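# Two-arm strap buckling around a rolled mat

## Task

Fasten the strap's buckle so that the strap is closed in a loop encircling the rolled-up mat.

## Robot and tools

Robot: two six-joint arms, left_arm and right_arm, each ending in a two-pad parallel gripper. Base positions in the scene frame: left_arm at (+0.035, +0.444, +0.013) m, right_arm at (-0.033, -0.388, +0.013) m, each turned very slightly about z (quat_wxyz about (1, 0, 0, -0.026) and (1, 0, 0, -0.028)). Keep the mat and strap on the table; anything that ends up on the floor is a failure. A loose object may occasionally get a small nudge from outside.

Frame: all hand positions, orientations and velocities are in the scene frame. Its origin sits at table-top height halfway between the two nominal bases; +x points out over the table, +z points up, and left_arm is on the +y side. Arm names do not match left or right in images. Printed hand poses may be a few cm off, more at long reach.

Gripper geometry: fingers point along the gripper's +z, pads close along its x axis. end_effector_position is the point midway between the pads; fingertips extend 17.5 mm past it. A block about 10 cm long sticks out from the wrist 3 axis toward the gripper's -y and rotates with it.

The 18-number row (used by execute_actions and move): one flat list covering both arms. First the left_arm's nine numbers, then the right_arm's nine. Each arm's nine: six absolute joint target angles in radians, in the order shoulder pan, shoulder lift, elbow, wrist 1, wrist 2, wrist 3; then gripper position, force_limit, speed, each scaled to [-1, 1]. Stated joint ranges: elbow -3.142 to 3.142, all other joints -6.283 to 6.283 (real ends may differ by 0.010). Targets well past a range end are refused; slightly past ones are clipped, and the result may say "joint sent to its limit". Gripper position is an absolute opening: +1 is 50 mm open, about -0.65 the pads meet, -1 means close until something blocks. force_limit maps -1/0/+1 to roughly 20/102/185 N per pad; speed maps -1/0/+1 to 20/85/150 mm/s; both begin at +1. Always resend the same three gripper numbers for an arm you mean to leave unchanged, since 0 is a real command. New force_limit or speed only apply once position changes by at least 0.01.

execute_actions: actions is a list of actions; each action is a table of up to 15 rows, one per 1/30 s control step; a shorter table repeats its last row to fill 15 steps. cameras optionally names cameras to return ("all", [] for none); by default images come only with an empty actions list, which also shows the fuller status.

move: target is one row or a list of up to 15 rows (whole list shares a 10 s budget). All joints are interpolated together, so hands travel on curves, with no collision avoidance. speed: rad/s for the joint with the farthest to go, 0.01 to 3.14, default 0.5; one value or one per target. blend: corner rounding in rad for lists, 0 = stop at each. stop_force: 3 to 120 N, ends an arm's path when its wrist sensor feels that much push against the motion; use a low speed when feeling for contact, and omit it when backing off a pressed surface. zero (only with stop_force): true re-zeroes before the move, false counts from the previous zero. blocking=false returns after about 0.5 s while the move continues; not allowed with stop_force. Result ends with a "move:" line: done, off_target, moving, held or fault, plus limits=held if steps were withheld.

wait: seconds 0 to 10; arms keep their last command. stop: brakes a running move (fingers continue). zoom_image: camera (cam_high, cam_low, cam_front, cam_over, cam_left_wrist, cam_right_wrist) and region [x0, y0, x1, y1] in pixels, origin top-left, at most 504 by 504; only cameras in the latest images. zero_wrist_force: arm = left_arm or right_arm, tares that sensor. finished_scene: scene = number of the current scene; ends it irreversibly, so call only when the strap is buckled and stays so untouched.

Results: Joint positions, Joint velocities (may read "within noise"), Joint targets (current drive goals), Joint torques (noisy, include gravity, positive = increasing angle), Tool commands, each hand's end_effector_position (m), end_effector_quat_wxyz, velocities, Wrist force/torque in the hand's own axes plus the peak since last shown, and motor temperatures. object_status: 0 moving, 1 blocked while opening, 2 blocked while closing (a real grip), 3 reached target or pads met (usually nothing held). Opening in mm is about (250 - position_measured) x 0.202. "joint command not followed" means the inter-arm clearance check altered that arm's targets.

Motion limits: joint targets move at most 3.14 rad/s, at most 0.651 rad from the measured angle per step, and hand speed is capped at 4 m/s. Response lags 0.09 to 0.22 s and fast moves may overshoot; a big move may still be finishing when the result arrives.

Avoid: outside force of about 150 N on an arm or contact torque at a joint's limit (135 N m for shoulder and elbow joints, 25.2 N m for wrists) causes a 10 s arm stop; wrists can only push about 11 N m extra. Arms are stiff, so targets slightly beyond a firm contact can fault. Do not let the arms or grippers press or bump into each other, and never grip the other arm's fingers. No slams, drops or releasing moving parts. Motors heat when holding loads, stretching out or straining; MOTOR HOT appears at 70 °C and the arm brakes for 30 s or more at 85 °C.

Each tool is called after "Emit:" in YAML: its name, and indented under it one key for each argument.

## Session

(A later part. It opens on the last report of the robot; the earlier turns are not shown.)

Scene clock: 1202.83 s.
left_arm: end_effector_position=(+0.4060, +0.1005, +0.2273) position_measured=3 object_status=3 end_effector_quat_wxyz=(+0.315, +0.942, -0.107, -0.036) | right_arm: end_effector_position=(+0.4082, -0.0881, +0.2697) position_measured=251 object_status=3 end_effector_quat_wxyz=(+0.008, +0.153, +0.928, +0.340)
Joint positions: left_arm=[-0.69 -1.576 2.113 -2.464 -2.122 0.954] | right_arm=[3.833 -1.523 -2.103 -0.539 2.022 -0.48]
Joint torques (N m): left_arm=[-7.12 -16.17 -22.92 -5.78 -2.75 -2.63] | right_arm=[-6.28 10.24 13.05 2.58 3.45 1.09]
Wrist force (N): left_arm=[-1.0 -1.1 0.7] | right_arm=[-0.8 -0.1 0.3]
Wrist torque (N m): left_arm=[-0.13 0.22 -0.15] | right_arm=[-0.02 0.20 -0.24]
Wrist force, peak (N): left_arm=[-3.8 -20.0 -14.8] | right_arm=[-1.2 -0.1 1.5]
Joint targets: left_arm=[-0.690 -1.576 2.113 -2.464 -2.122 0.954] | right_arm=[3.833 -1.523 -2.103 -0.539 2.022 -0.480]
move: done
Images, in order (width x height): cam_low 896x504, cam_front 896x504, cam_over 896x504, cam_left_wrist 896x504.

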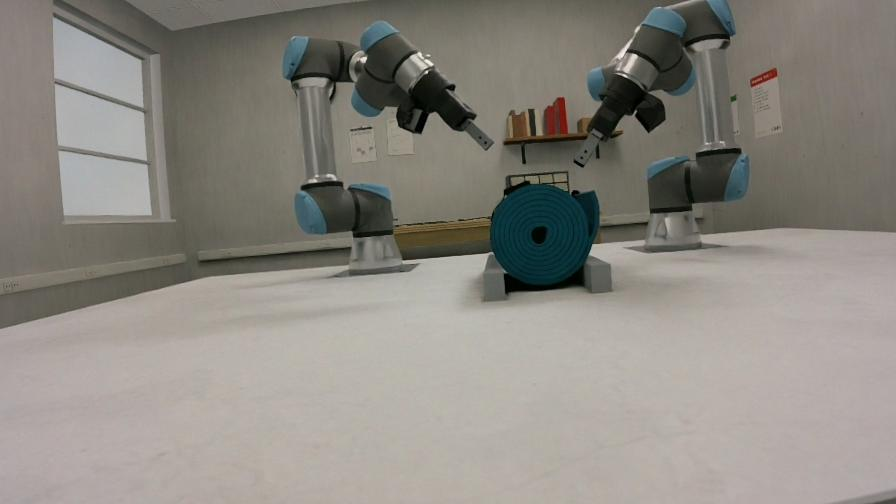

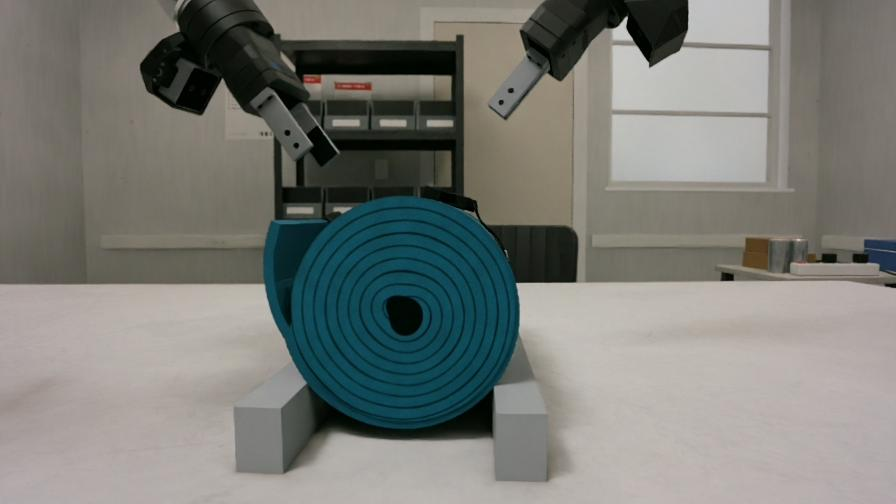

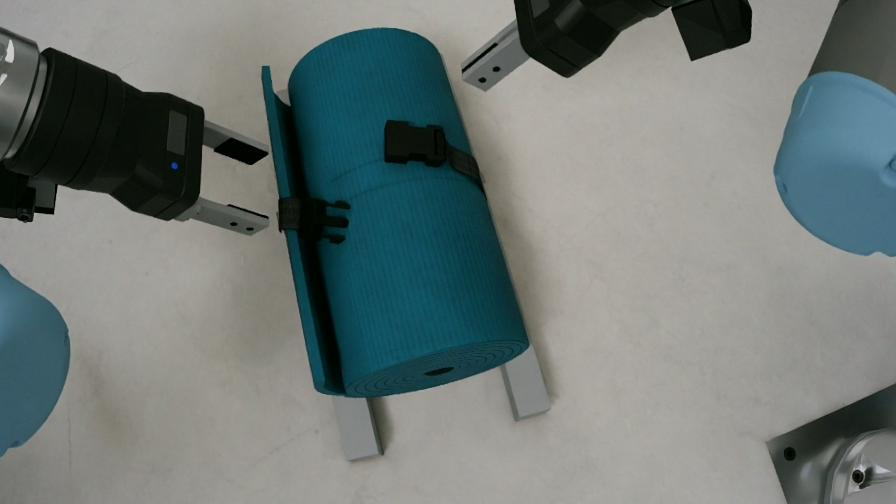

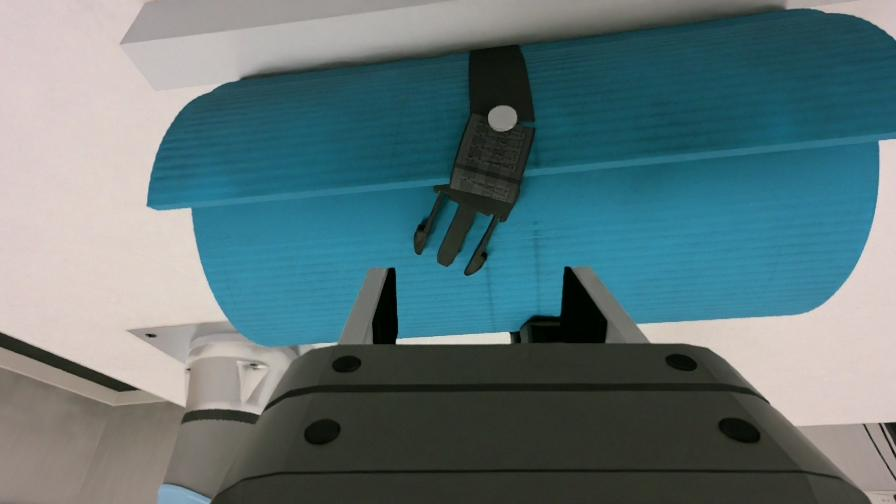

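Emit:
move:
  target:
    - [-0.690, -1.576, 2.113, -2.464, -2.122, 0.954, 1, -1, 0, 4.0261, -1.9770, -1.6029, -0.6245, 1.9264, -0.5588, -1, -0.8, 0]
    - [-0.690, -1.576, 2.113, -2.464, -2.122, 0.954, 1, -1, 0, 4.0306, -2.0571, -1.6703, -0.4759, 1.9242, -0.5547, -1, -0.8, 0]
  speed: 0.3
  blend: [0.03, 0]
  cameras: ["cam_low", "cam_front", "cam_left_wrist"]

Emit:
zoom_image:
  camera: "cam_low"
  region: [480, 125, 640, 225]

Scene clock: 1211.13 s.
left_arm: end_effector_position=(+0.4061, +0.1005, +0.2275) position_measured=3 object_status=3 end_effector_quat_wxyz=(+0.315, +0.942, -0.107, -0.036) | right_arm: end_effector_position=(+0.4909, +0.1235, +0.1704) position_measured=251 object_status=3 end_effector_quat_wxyz=(+0.013, +0.043, +0.953, +0.300)
Joint positions: left_arm=[-0.69 -1.576 2.113 -2.464 -2.122 0.954] | right_arm=[4.031 -2.057 -1.67 -0.476 1.924 -0.555]
Joint torques (N m): left_arm=[9.03 -29.58 -29.09 -5.88 -2.58 -2.25] | right_arm=[-3.47 48.12 29.43 4.4 -1.08 -0.11]
Wrist force (N): left_arm=[-1.1 -1.2 0.8] | right_arm=[-0.9 0.3 0.3]
Wrist torque (N m): left_arm=[-0.16 0.24 -0.15] | right_arm=[0.03 0.18 -0.23]
Wrist force, peak (N): left_arm=[-1.2 -1.2 0.9] | right_arm=[-1.0 -1.3 2.0]
Joint targets: left_arm=[-0.690 -1.576 2.113 -2.464 -2.122 0.954] | right_arm=[4.031 -2.057 -1.670 -0.476 1.924 -0.555]
move: done
Images, in order (width x height): cam_low 896x504, cam_front 896x504, cam_left_wrist 896x504.

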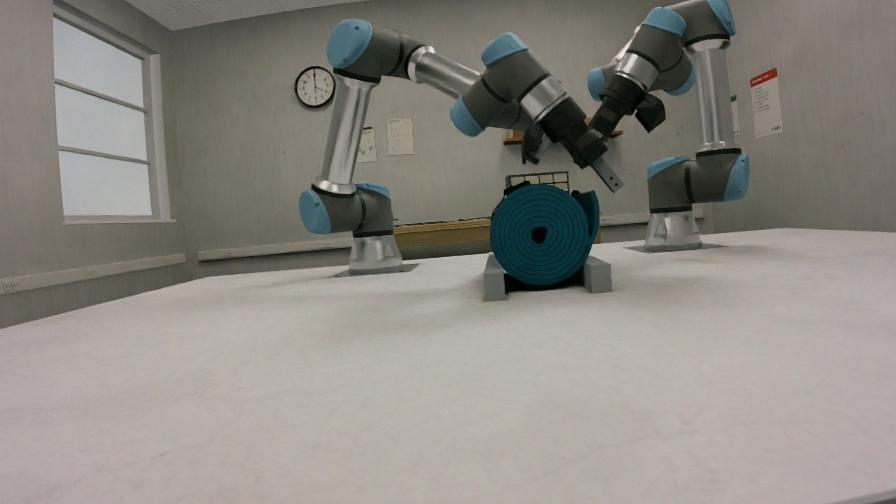

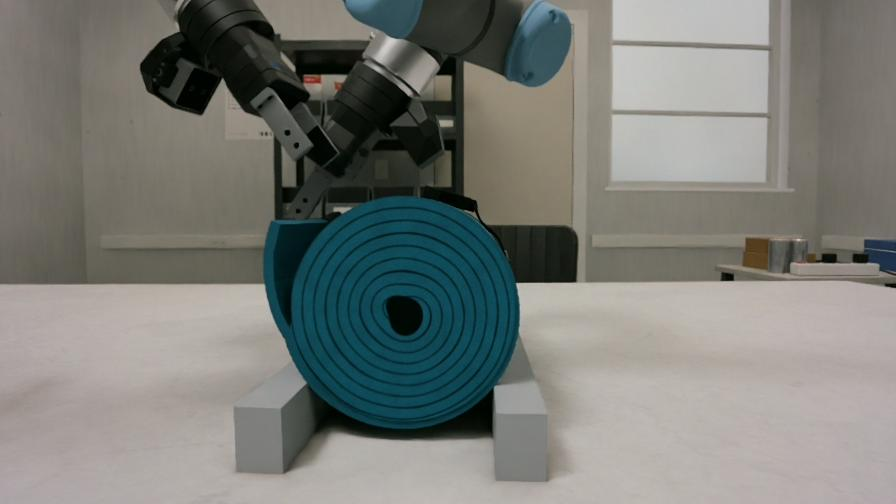

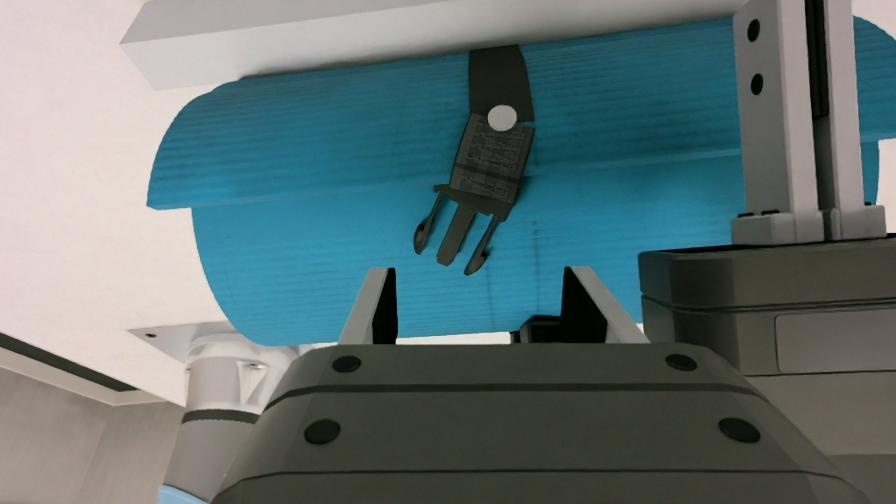

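Scaled by 3.150.

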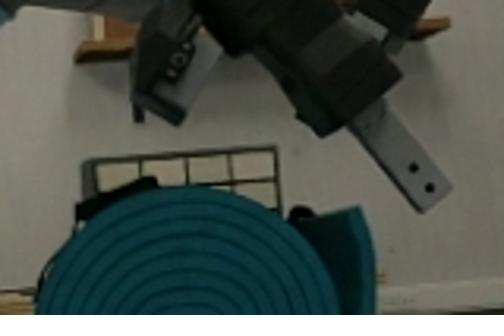

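Emit:
move:
  target:
    - [-0.690, -1.576, 2.113, -2.464, -2.122, 0.954, 1, -1, 0, 4.0302, -2.0793, -1.6866, -0.4375, 1.9245, -0.5550, -1, -0.8, 0]
    - [-0.690, -1.576, 2.113, -2.464, -2.122, 0.954, 1, -1, 0, 3.9675, -2.0216, -1.7840, -0.4188, 1.9543, -0.6140, -1, -0.8, 0]
  speed: 0.06
  stop_force: 32
  cameras: ["cam_low", "cam_front", "cam_left_wrist", "cam_over"]

Emit:
zoom_image:
  camera: "cam_left_wrist"
  region: [330, 80, 640, 360]

Emit:
zoom_image:
  camera: "cam_front"
  region: [250, 120, 450, 260]

Emit:
zoom_image:
  camera: "cam_low"
  region: [480, 125, 640, 225]

Scene clock: 1234.37 s.
left_arm: end_effector_position=(+0.4061, +0.1005, +0.2275) position_measured=3 object_status=3 end_effector_quat_wxyz=(+0.315, +0.942, -0.107, -0.036) | right_arm: end_effector_position=(+0.4912, +0.0730, +0.1511) position_measured=251 object_status=3 end_effector_quat_wxyz=(+0.014, +0.043, +0.953, +0.301)
Joint positions: left_arm=[-0.69 -1.576 2.113 -2.464 -2.122 0.954] | right_arm=[3.972 -2.025 -1.778 -0.42 1.953 -0.61]
Joint torques (N m): left_arm=[7.72 -29.86 -28.89 -5.22 -2.35 -1.95] | right_arm=[-20.99 20.14 -4.26 -3.83 -6.25 -0.85]
Wrist force (N): left_arm=[-1.2 -1.0 0.8] | right_arm=[-1.3 33.2 4.1]
Wrist torque (N m): left_arm=[-0.12 0.26 -0.15] | right_arm=[0.58 0.19 -0.22]
Wrist force, peak (N): left_arm=[-1.3 -1.1 1.0] | right_arm=[-0.9 42.6 2.8]
Joint targets: left_arm=[-0.690 -1.576 2.113 -2.464 -2.122 0.954] | right_arm=[3.972 -2.025 -1.778 -0.420 1.953 -0.610]
move: contact (right_arm); path passed 1 of 2 targets
Images, in order (width x height): cam_low 896x504, cam_front 896x504, cam_over 896x504, cam_left_wrist 896x504.

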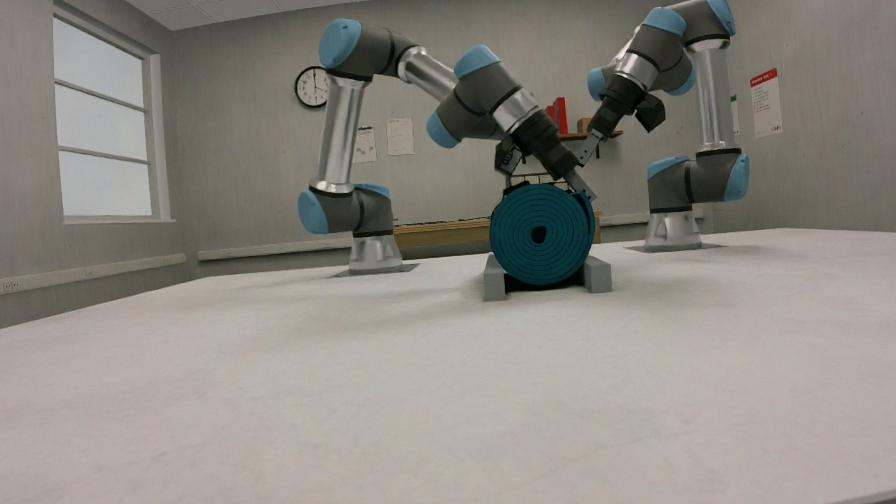

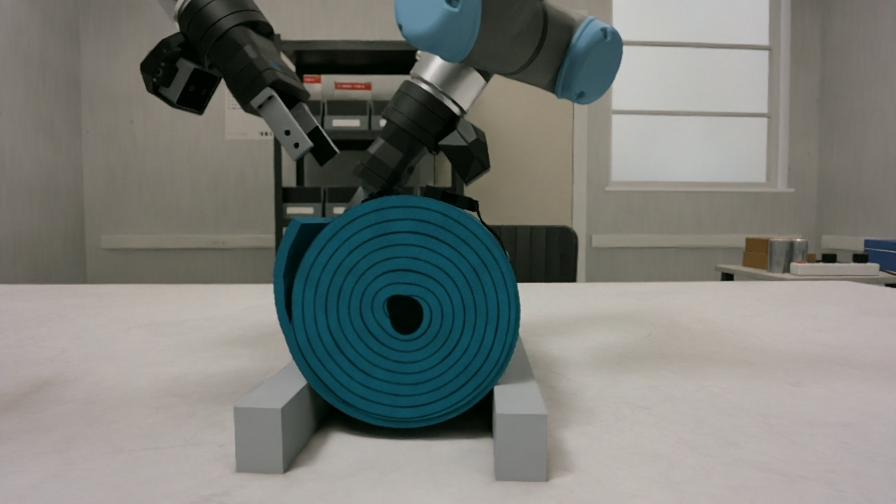

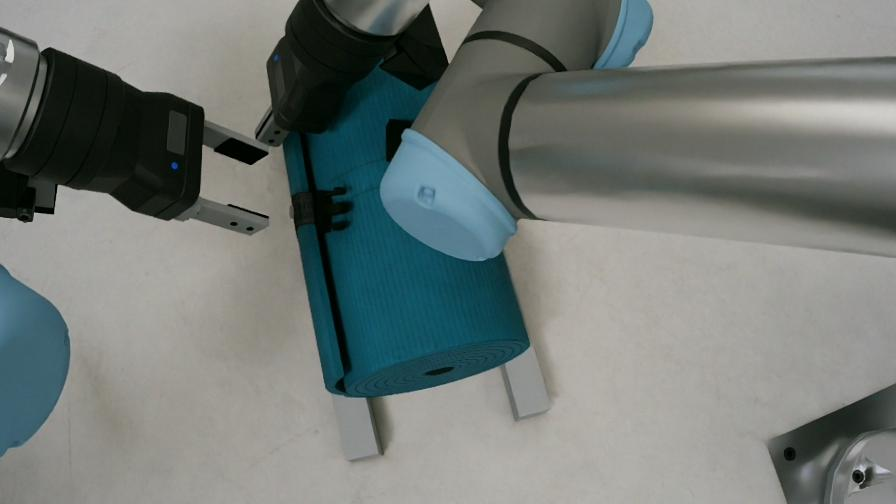

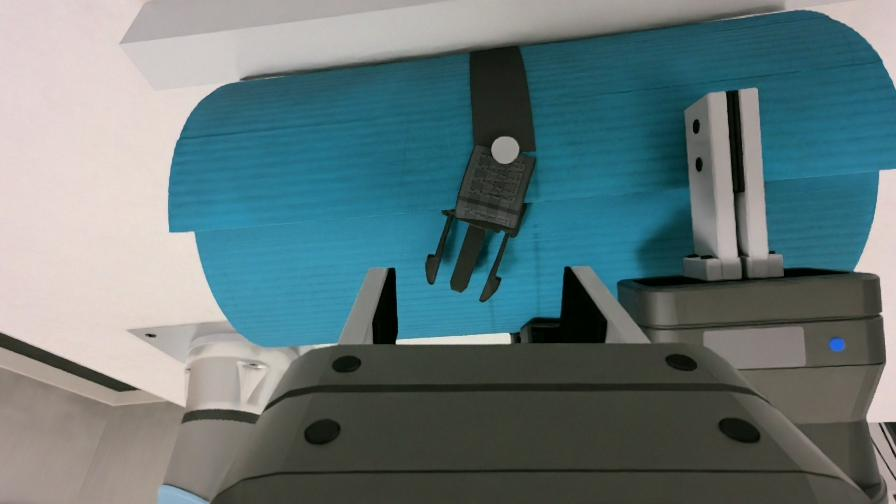

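Scaled by 1.626.

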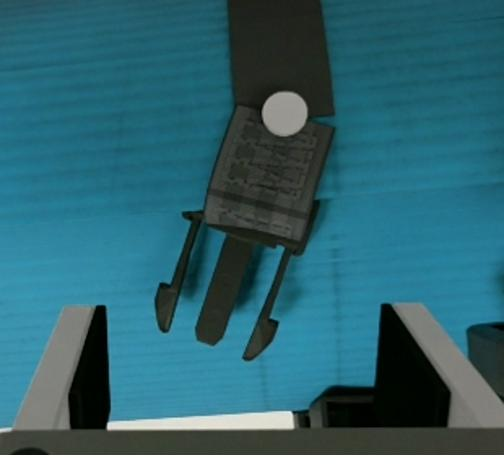

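Scaled by 2.520.

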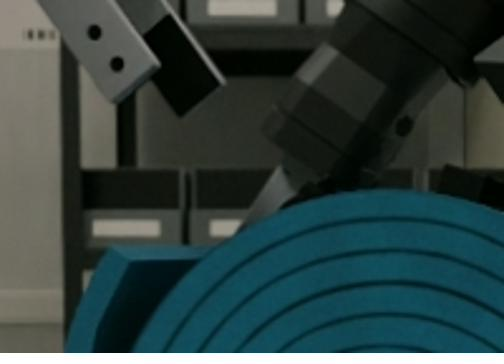

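Scaled by 3.150.

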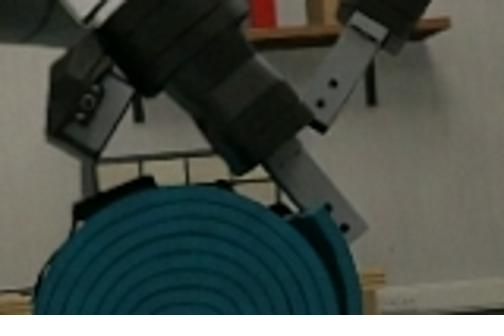

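Emit:
move:
  target: [-0.6335, -1.4464, 2.3100, -3.0384, -2.2480, 0.9240, 1, -1, 0, 3.972, -2.025, -1.778, -0.420, 1.953, -0.610, -1, -0.8, 0]
  speed: 0.25
  cameras: ["cam_left_wrist", "cam_front", "cam_over", "cam_low"]

Emit:
zoom_image:
  camera: "cam_left_wrist"
  region: [330, 80, 640, 360]

Emit:
zoom_image:
  camera: "cam_over"
  region: [200, 100, 440, 270]

Emit:
zoom_image:
  camera: "cam_front"
  region: [250, 120, 450, 260]

Scene clock: 1297.07 s.
left_arm: end_effector_position=(+0.4073, +0.1020, +0.1891) position_measured=3 object_status=3 end_effector_quat_wxyz=(+0.423, +0.899, -0.116, +0.025) | right_arm: end_effector_position=(+0.4908, +0.0731, +0.1509) position_measured=251 object_status=3 end_effector_quat_wxyz=(+0.013, +0.043, +0.953, +0.301)
Joint positions: left_arm=[-0.633 -1.446 2.31 -3.038 -2.248 0.924] | right_arm=[3.972 -2.025 -1.778 -0.42 1.953 -0.61]
Joint torques (N m): left_arm=[-6.02 -34.1 -26.08 -2.26 0.73 0.15] | right_arm=[-4.34 39.33 -7.74 -4.71 0.02 1.52]
Wrist force (N): left_arm=[-0.9 -1.6 0.8] | right_arm=[-6.8 34.1 3.8]
Wrist torque (N m): left_arm=[-0.22 0.23 -0.10] | right_arm=[0.60 0.24 -0.28]
Wrist force, peak (N): left_arm=[-1.3 -2.0 0.8] | right_arm=[-6.8 34.2 4.1]
Joint targets: left_arm=[-0.633 -1.446 2.310 -3.038 -2.248 0.924] | right_arm=[3.972 -2.025 -1.778 -0.420 1.953 -0.610]
move: done
Images, in order (width x height): cam_low 896x504, cam_front 896x504, cam_over 896x504, cam_left_wrist 896x504.

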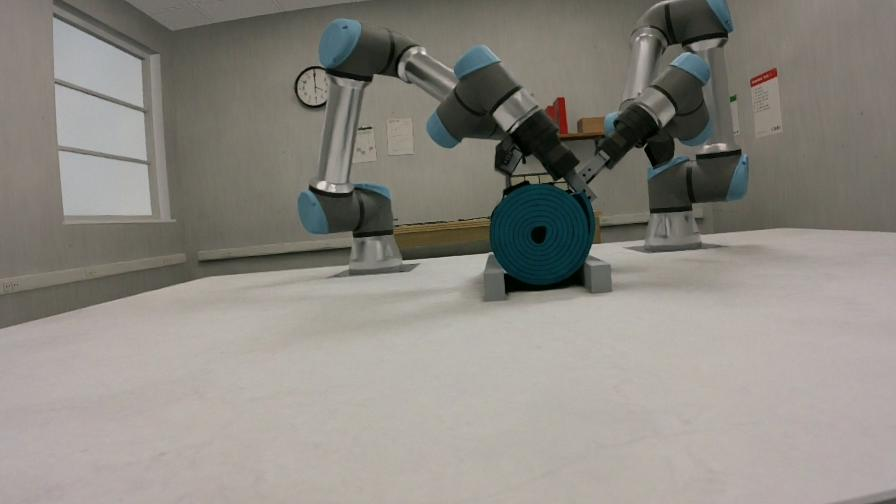

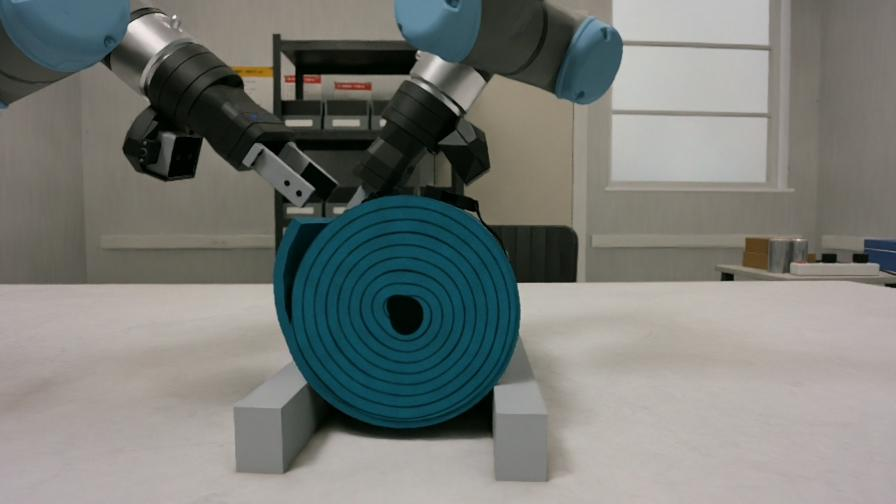

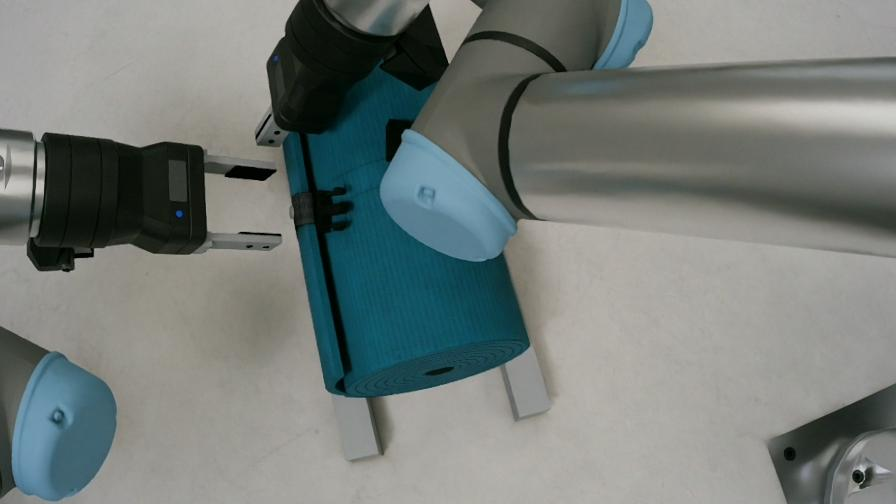

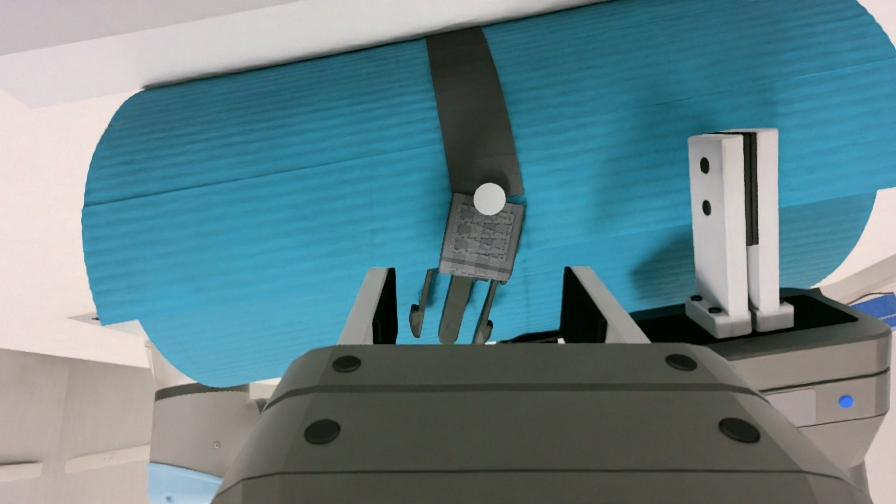

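Scaled by 1.626.

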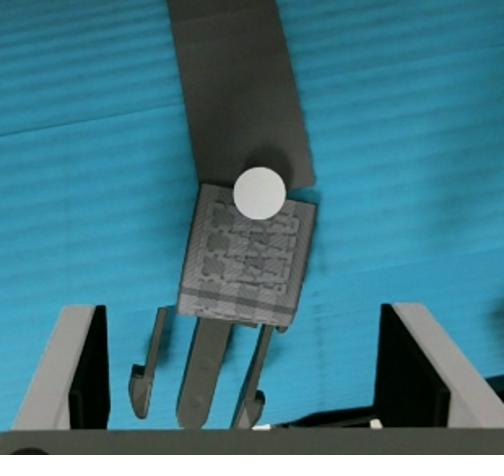

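Scaled by 2.100.

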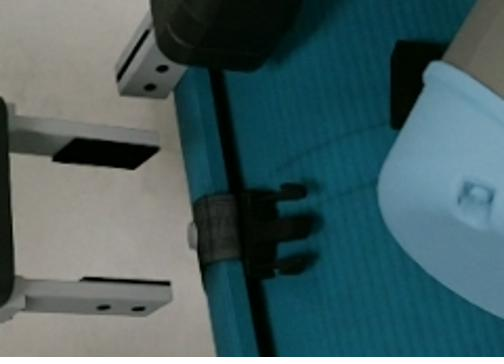

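Scaled by 2.520.

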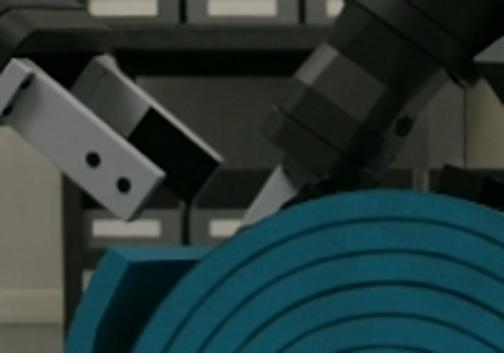

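Emit:
move:
  target: [-0.7148, -1.3176, 2.2987, -3.2063, -2.2001, 0.8411, 1, -1, 0, 3.972, -2.025, -1.778, -0.420, 1.953, -0.610, -1, -0.8, 0]
  speed: 0.06
  stop_force: 6
  cameras: ["cam_left_wrist", "cam_front", "cam_over", "cam_low"]

Emit:
zoom_image:
  camera: "cam_left_wrist"
  region: [330, 80, 640, 360]

Emit:
zoom_image:
  camera: "cam_over"
  region: [200, 100, 440, 270]

Emit:
zoom_image:
  camera: "cam_front"
  region: [250, 120, 450, 260]

Scene clock: 1362.60 s.
left_arm: end_effector_position=(+0.4066, +0.0788, +0.1702) position_measured=3 object_status=3 end_effector_quat_wxyz=(+0.422, +0.899, -0.116, +0.025) | right_arm: end_effector_position=(+0.4908, +0.0731, +0.1509) position_measured=251 object_status=3 end_effector_quat_wxyz=(+0.013, +0.043, +0.953, +0.301)
Joint positions: left_arm=[-0.679 -1.374 2.304 -3.133 -2.221 0.877] | right_arm=[3.972 -2.025 -1.778 -0.42 1.953 -0.61]
Joint torques (N m): left_arm=[8.09 -28.2 -10.44 -5.38 -2.33 2.23] | right_arm=[-5.17 38.92 2.68 -4.05 0.09 1.14]
Wrist force (N): left_arm=[-2.2 -2.1 -5.3] | right_arm=[-7.5 33.3 3.4]
Wrist torque (N m): left_arm=[-0.21 0.08 -0.16] | right_arm=[0.60 0.23 -0.29]
Wrist force, peak (N): left_arm=[-3.6 -2.2 -17.2] | right_arm=[-6.9 34.3 3.9]
Joint targets: left_arm=[-0.679 -1.374 2.304 -3.133 -2.221 0.877] | right_arm=[3.972 -2.025 -1.778 -0.420 1.953 -0.610]
move: contact (left_arm); left_arm: the wrist 1 is farthest, 0.073 rad from its target
Images, in order (width x height): cam_low 896x504, cam_front 896x504, cam_over 896x504, cam_left_wrist 896x504.

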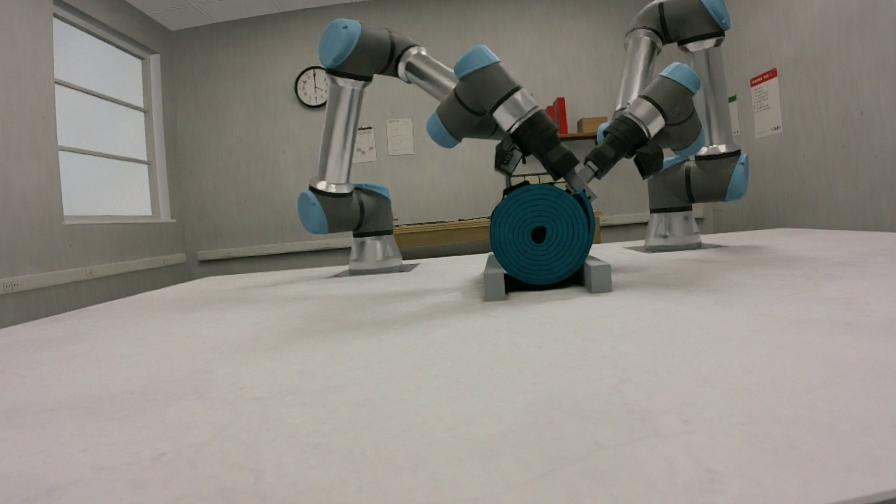

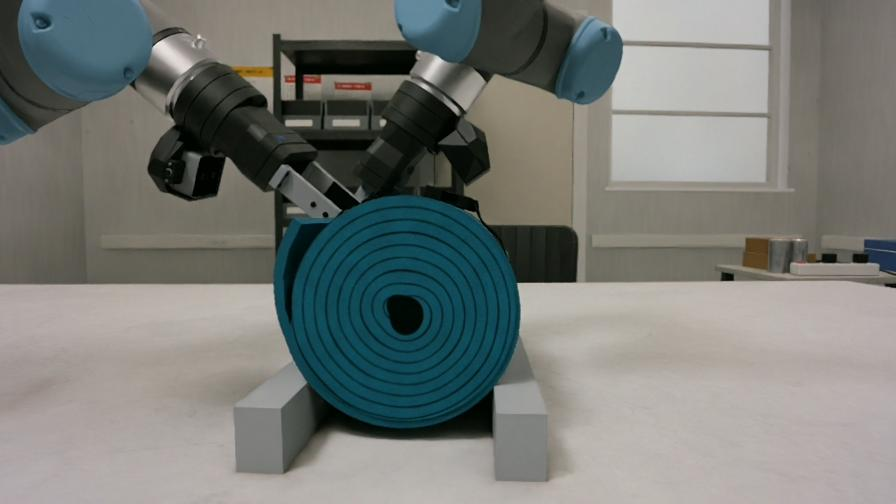

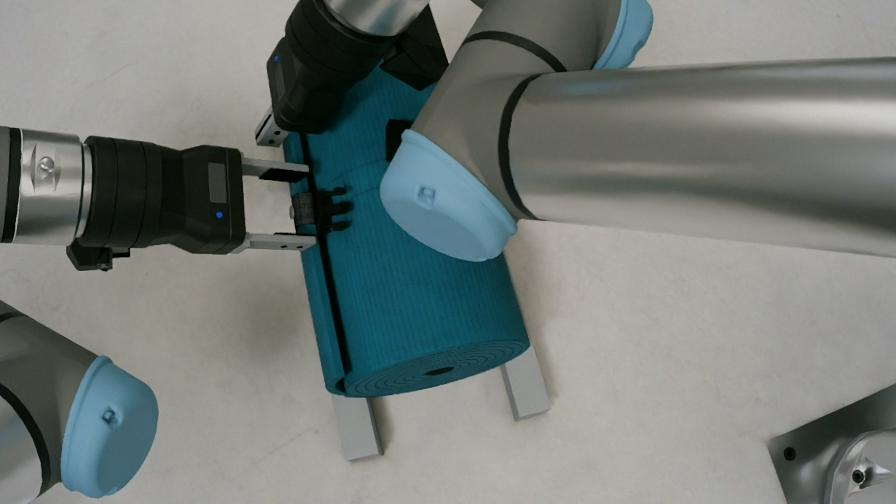

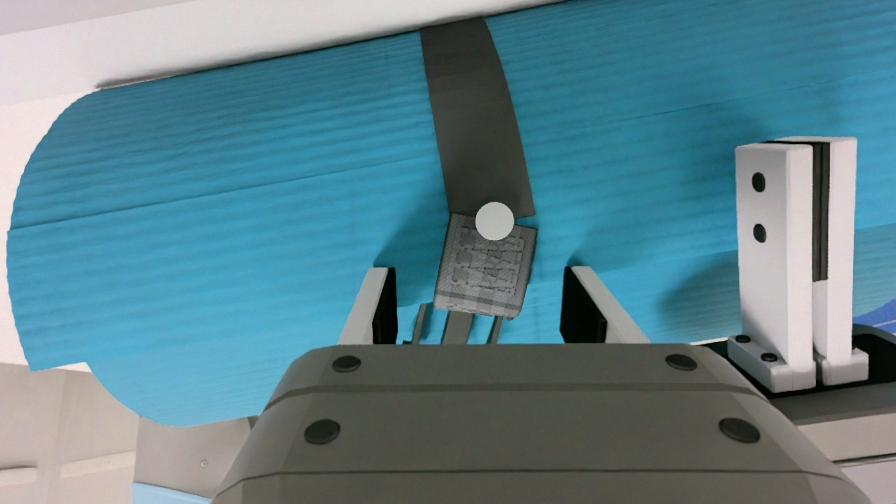

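Scaled by 1.626.

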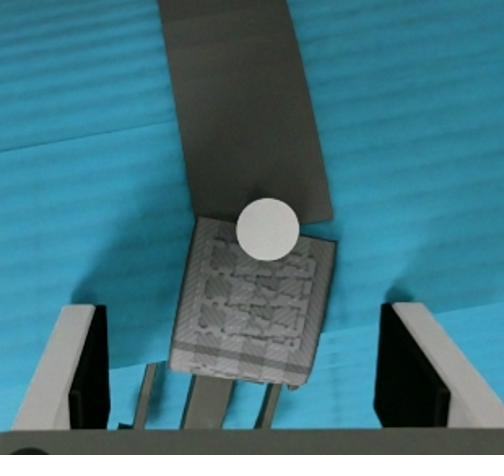

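Scaled by 2.100.

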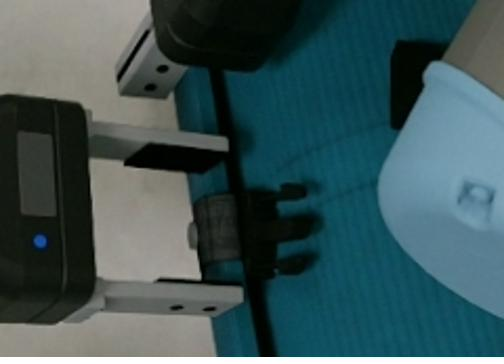

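Scaled by 2.520.

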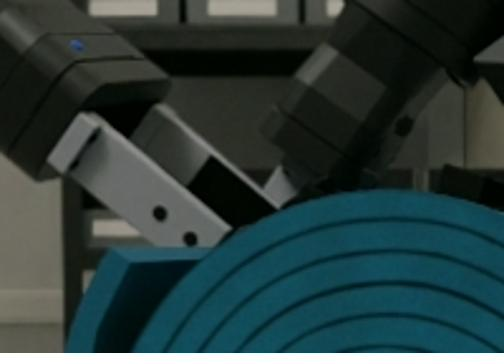

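Emit:
move:
  target: [-0.6918, -1.3959, 2.3100, -3.1257, -2.2141, 0.8639, 1, -1, 0, 3.972, -2.025, -1.778, -0.420, 1.953, -0.610, -1, -0.8, 0]
  speed: 0.1

Emit:
move:
  target: [-0.7159, -1.3564, 2.3055, -3.1748, -2.1995, 0.8400, 1, -1, 0, 3.972, -2.025, -1.778, -0.420, 1.953, -0.610, -1, -0.8, 0]
  speed: 0.04
  stop_force: 6
  cameras: ["cam_left_wrist", "cam_front", "cam_over", "cam_low"]

Emit:
zoom_image:
  camera: "cam_left_wrist"
  region: [330, 80, 640, 360]

Emit:
zoom_image:
  camera: "cam_over"
  region: [200, 100, 440, 270]

Emit:
zoom_image:
  camera: "cam_front"
  region: [250, 120, 450, 260]

Scene clock: 1402.77 s.
left_arm: end_effector_position=(+0.4009, +0.0771, +0.1765) position_measured=3 object_status=3 end_effector_quat_wxyz=(+0.423, +0.898, -0.116, +0.024) | right_arm: end_effector_position=(+0.4908, +0.0731, +0.1509) position_measured=251 object_status=3 end_effector_quat_wxyz=(+0.013, +0.043, +0.953, +0.301)
Joint positions: left_arm=[-0.692 -1.396 2.31 -3.126 -2.214 0.864] | right_arm=[3.972 -2.025 -1.778 -0.42 1.953 -0.61]
Joint torques (N m): left_arm=[7.67 -19.89 -18.18 -3.03 -1.12 0.87] | right_arm=[-4.9 34.65 9.95 -4.09 -0.06 0.78]
Wrist force (N): left_arm=[-1.0 -1.4 1.1] | right_arm=[-7.7 35.1 3.7]
Wrist torque (N m): left_arm=[-0.20 0.27 -0.11] | right_arm=[0.60 0.24 -0.29]
Wrist force, peak (N): left_arm=[-2.1 -2.1 -5.8] | right_arm=[-7.8 35.1 3.8]
Joint targets: left_arm=[-0.692 -1.396 2.310 -3.126 -2.214 0.864] | right_arm=[3.972 -2.025 -1.778 -0.420 1.953 -0.610]
move: done

Scene clock: 1403.93 s.
left_arm: end_effector_position=(+0.4009, +0.0754, +0.1750) position_measured=3 object_status=3 end_effector_quat_wxyz=(+0.423, +0.898, -0.116, +0.025) | right_arm: end_effector_position=(+0.4908, +0.0731, +0.1509) position_measured=251 object_status=3 end_effector_quat_wxyz=(+0.013, +0.043, +0.953, +0.301)
Joint positions: left_arm=[-0.695 -1.39 2.309 -3.133 -2.212 0.86] | right_arm=[3.972 -2.025 -1.778 -0.42 1.953 -0.61]
Joint torques (N m): left_arm=[7.89 -34.49 -10.27 -3.79 -2.51 2.56] | right_arm=[-5.08 33.72 9.62 -4.15 -0.04 0.68]
Wrist force (N): left_arm=[-2.3 -2.0 -4.7] | right_arm=[-7.7 33.5 3.4]
Wrist torque (N m): left_arm=[-0.18 0.10 -0.14] | right_arm=[0.60 0.24 -0.29]
Wrist force, peak (N): left_arm=[-3.2 -1.5 -12.1] | right_arm=[-7.7 35.1 3.8]
Joint targets: left_arm=[-0.695 -1.390 2.309 -3.133 -2.212 0.860] | right_arm=[3.972 -2.025 -1.778 -0.420 1.953 -0.610]
move: contact (left_arm); left_arm: the wrist 1 is farthest, 0.042 rad from its target
Images, in order (width x height): cam_low 896x504, cam_front 896x504, cam_over 896x504, cam_left_wrist 896x504.

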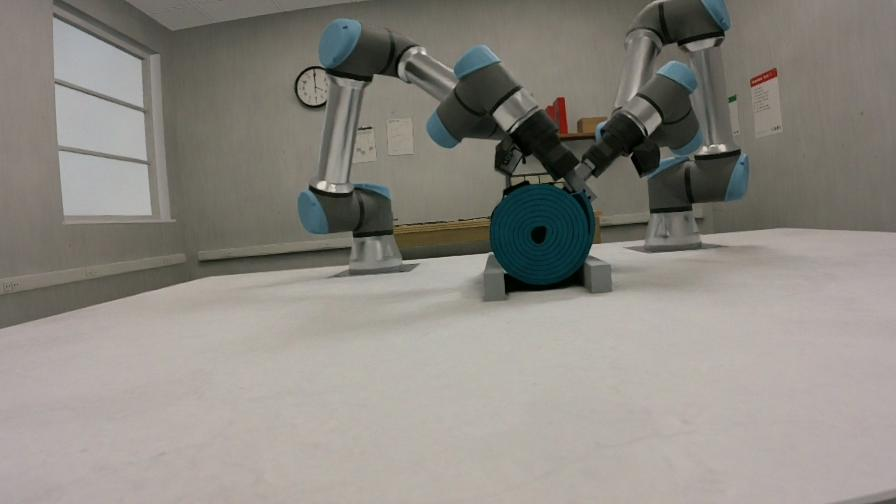

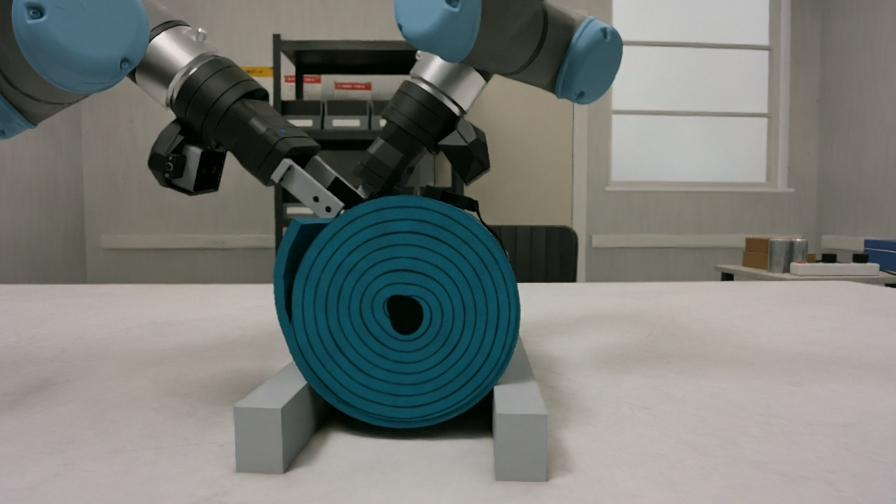

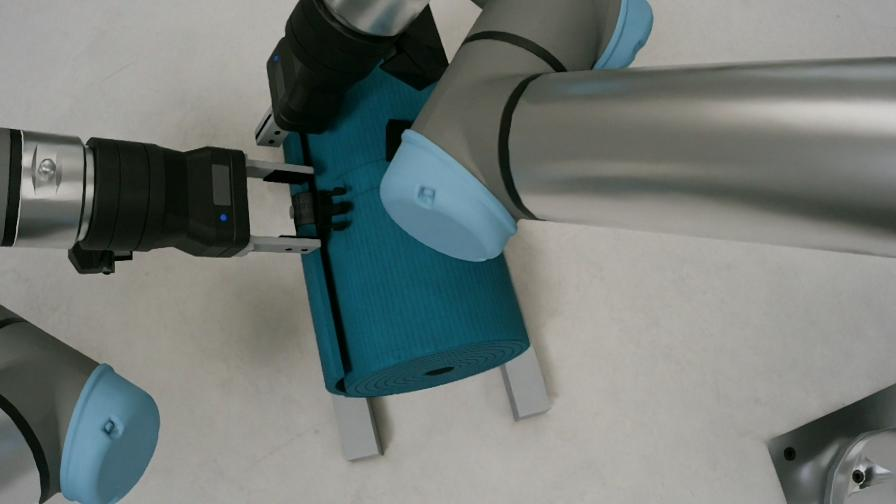

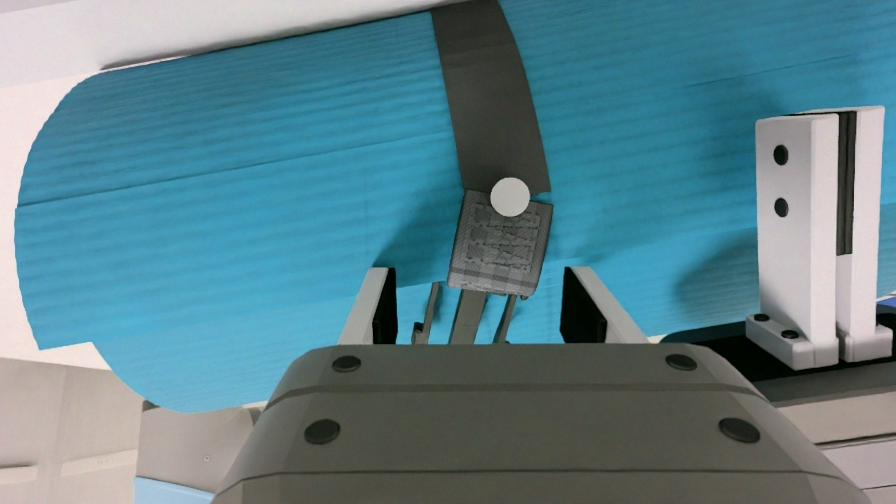

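Scaled by 1.626.

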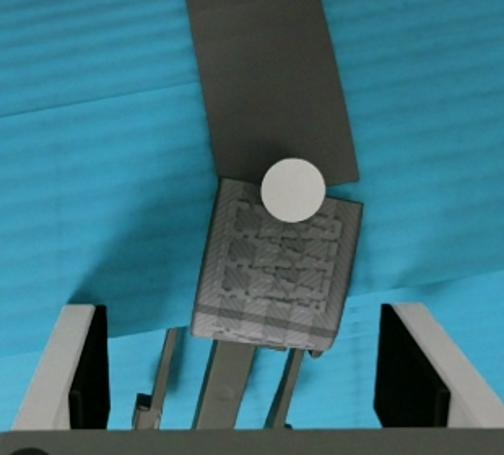

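Scaled by 2.100.

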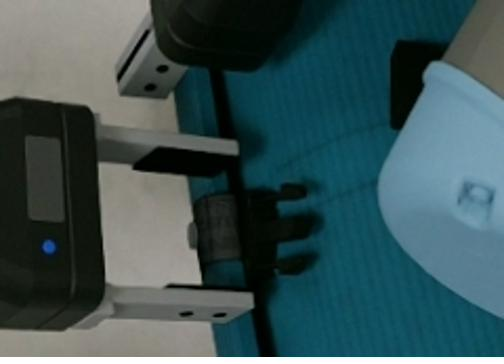

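Scaled by 2.520.

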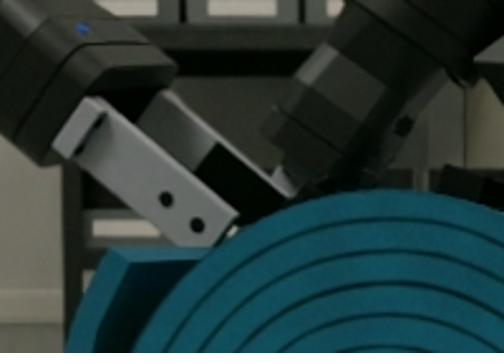

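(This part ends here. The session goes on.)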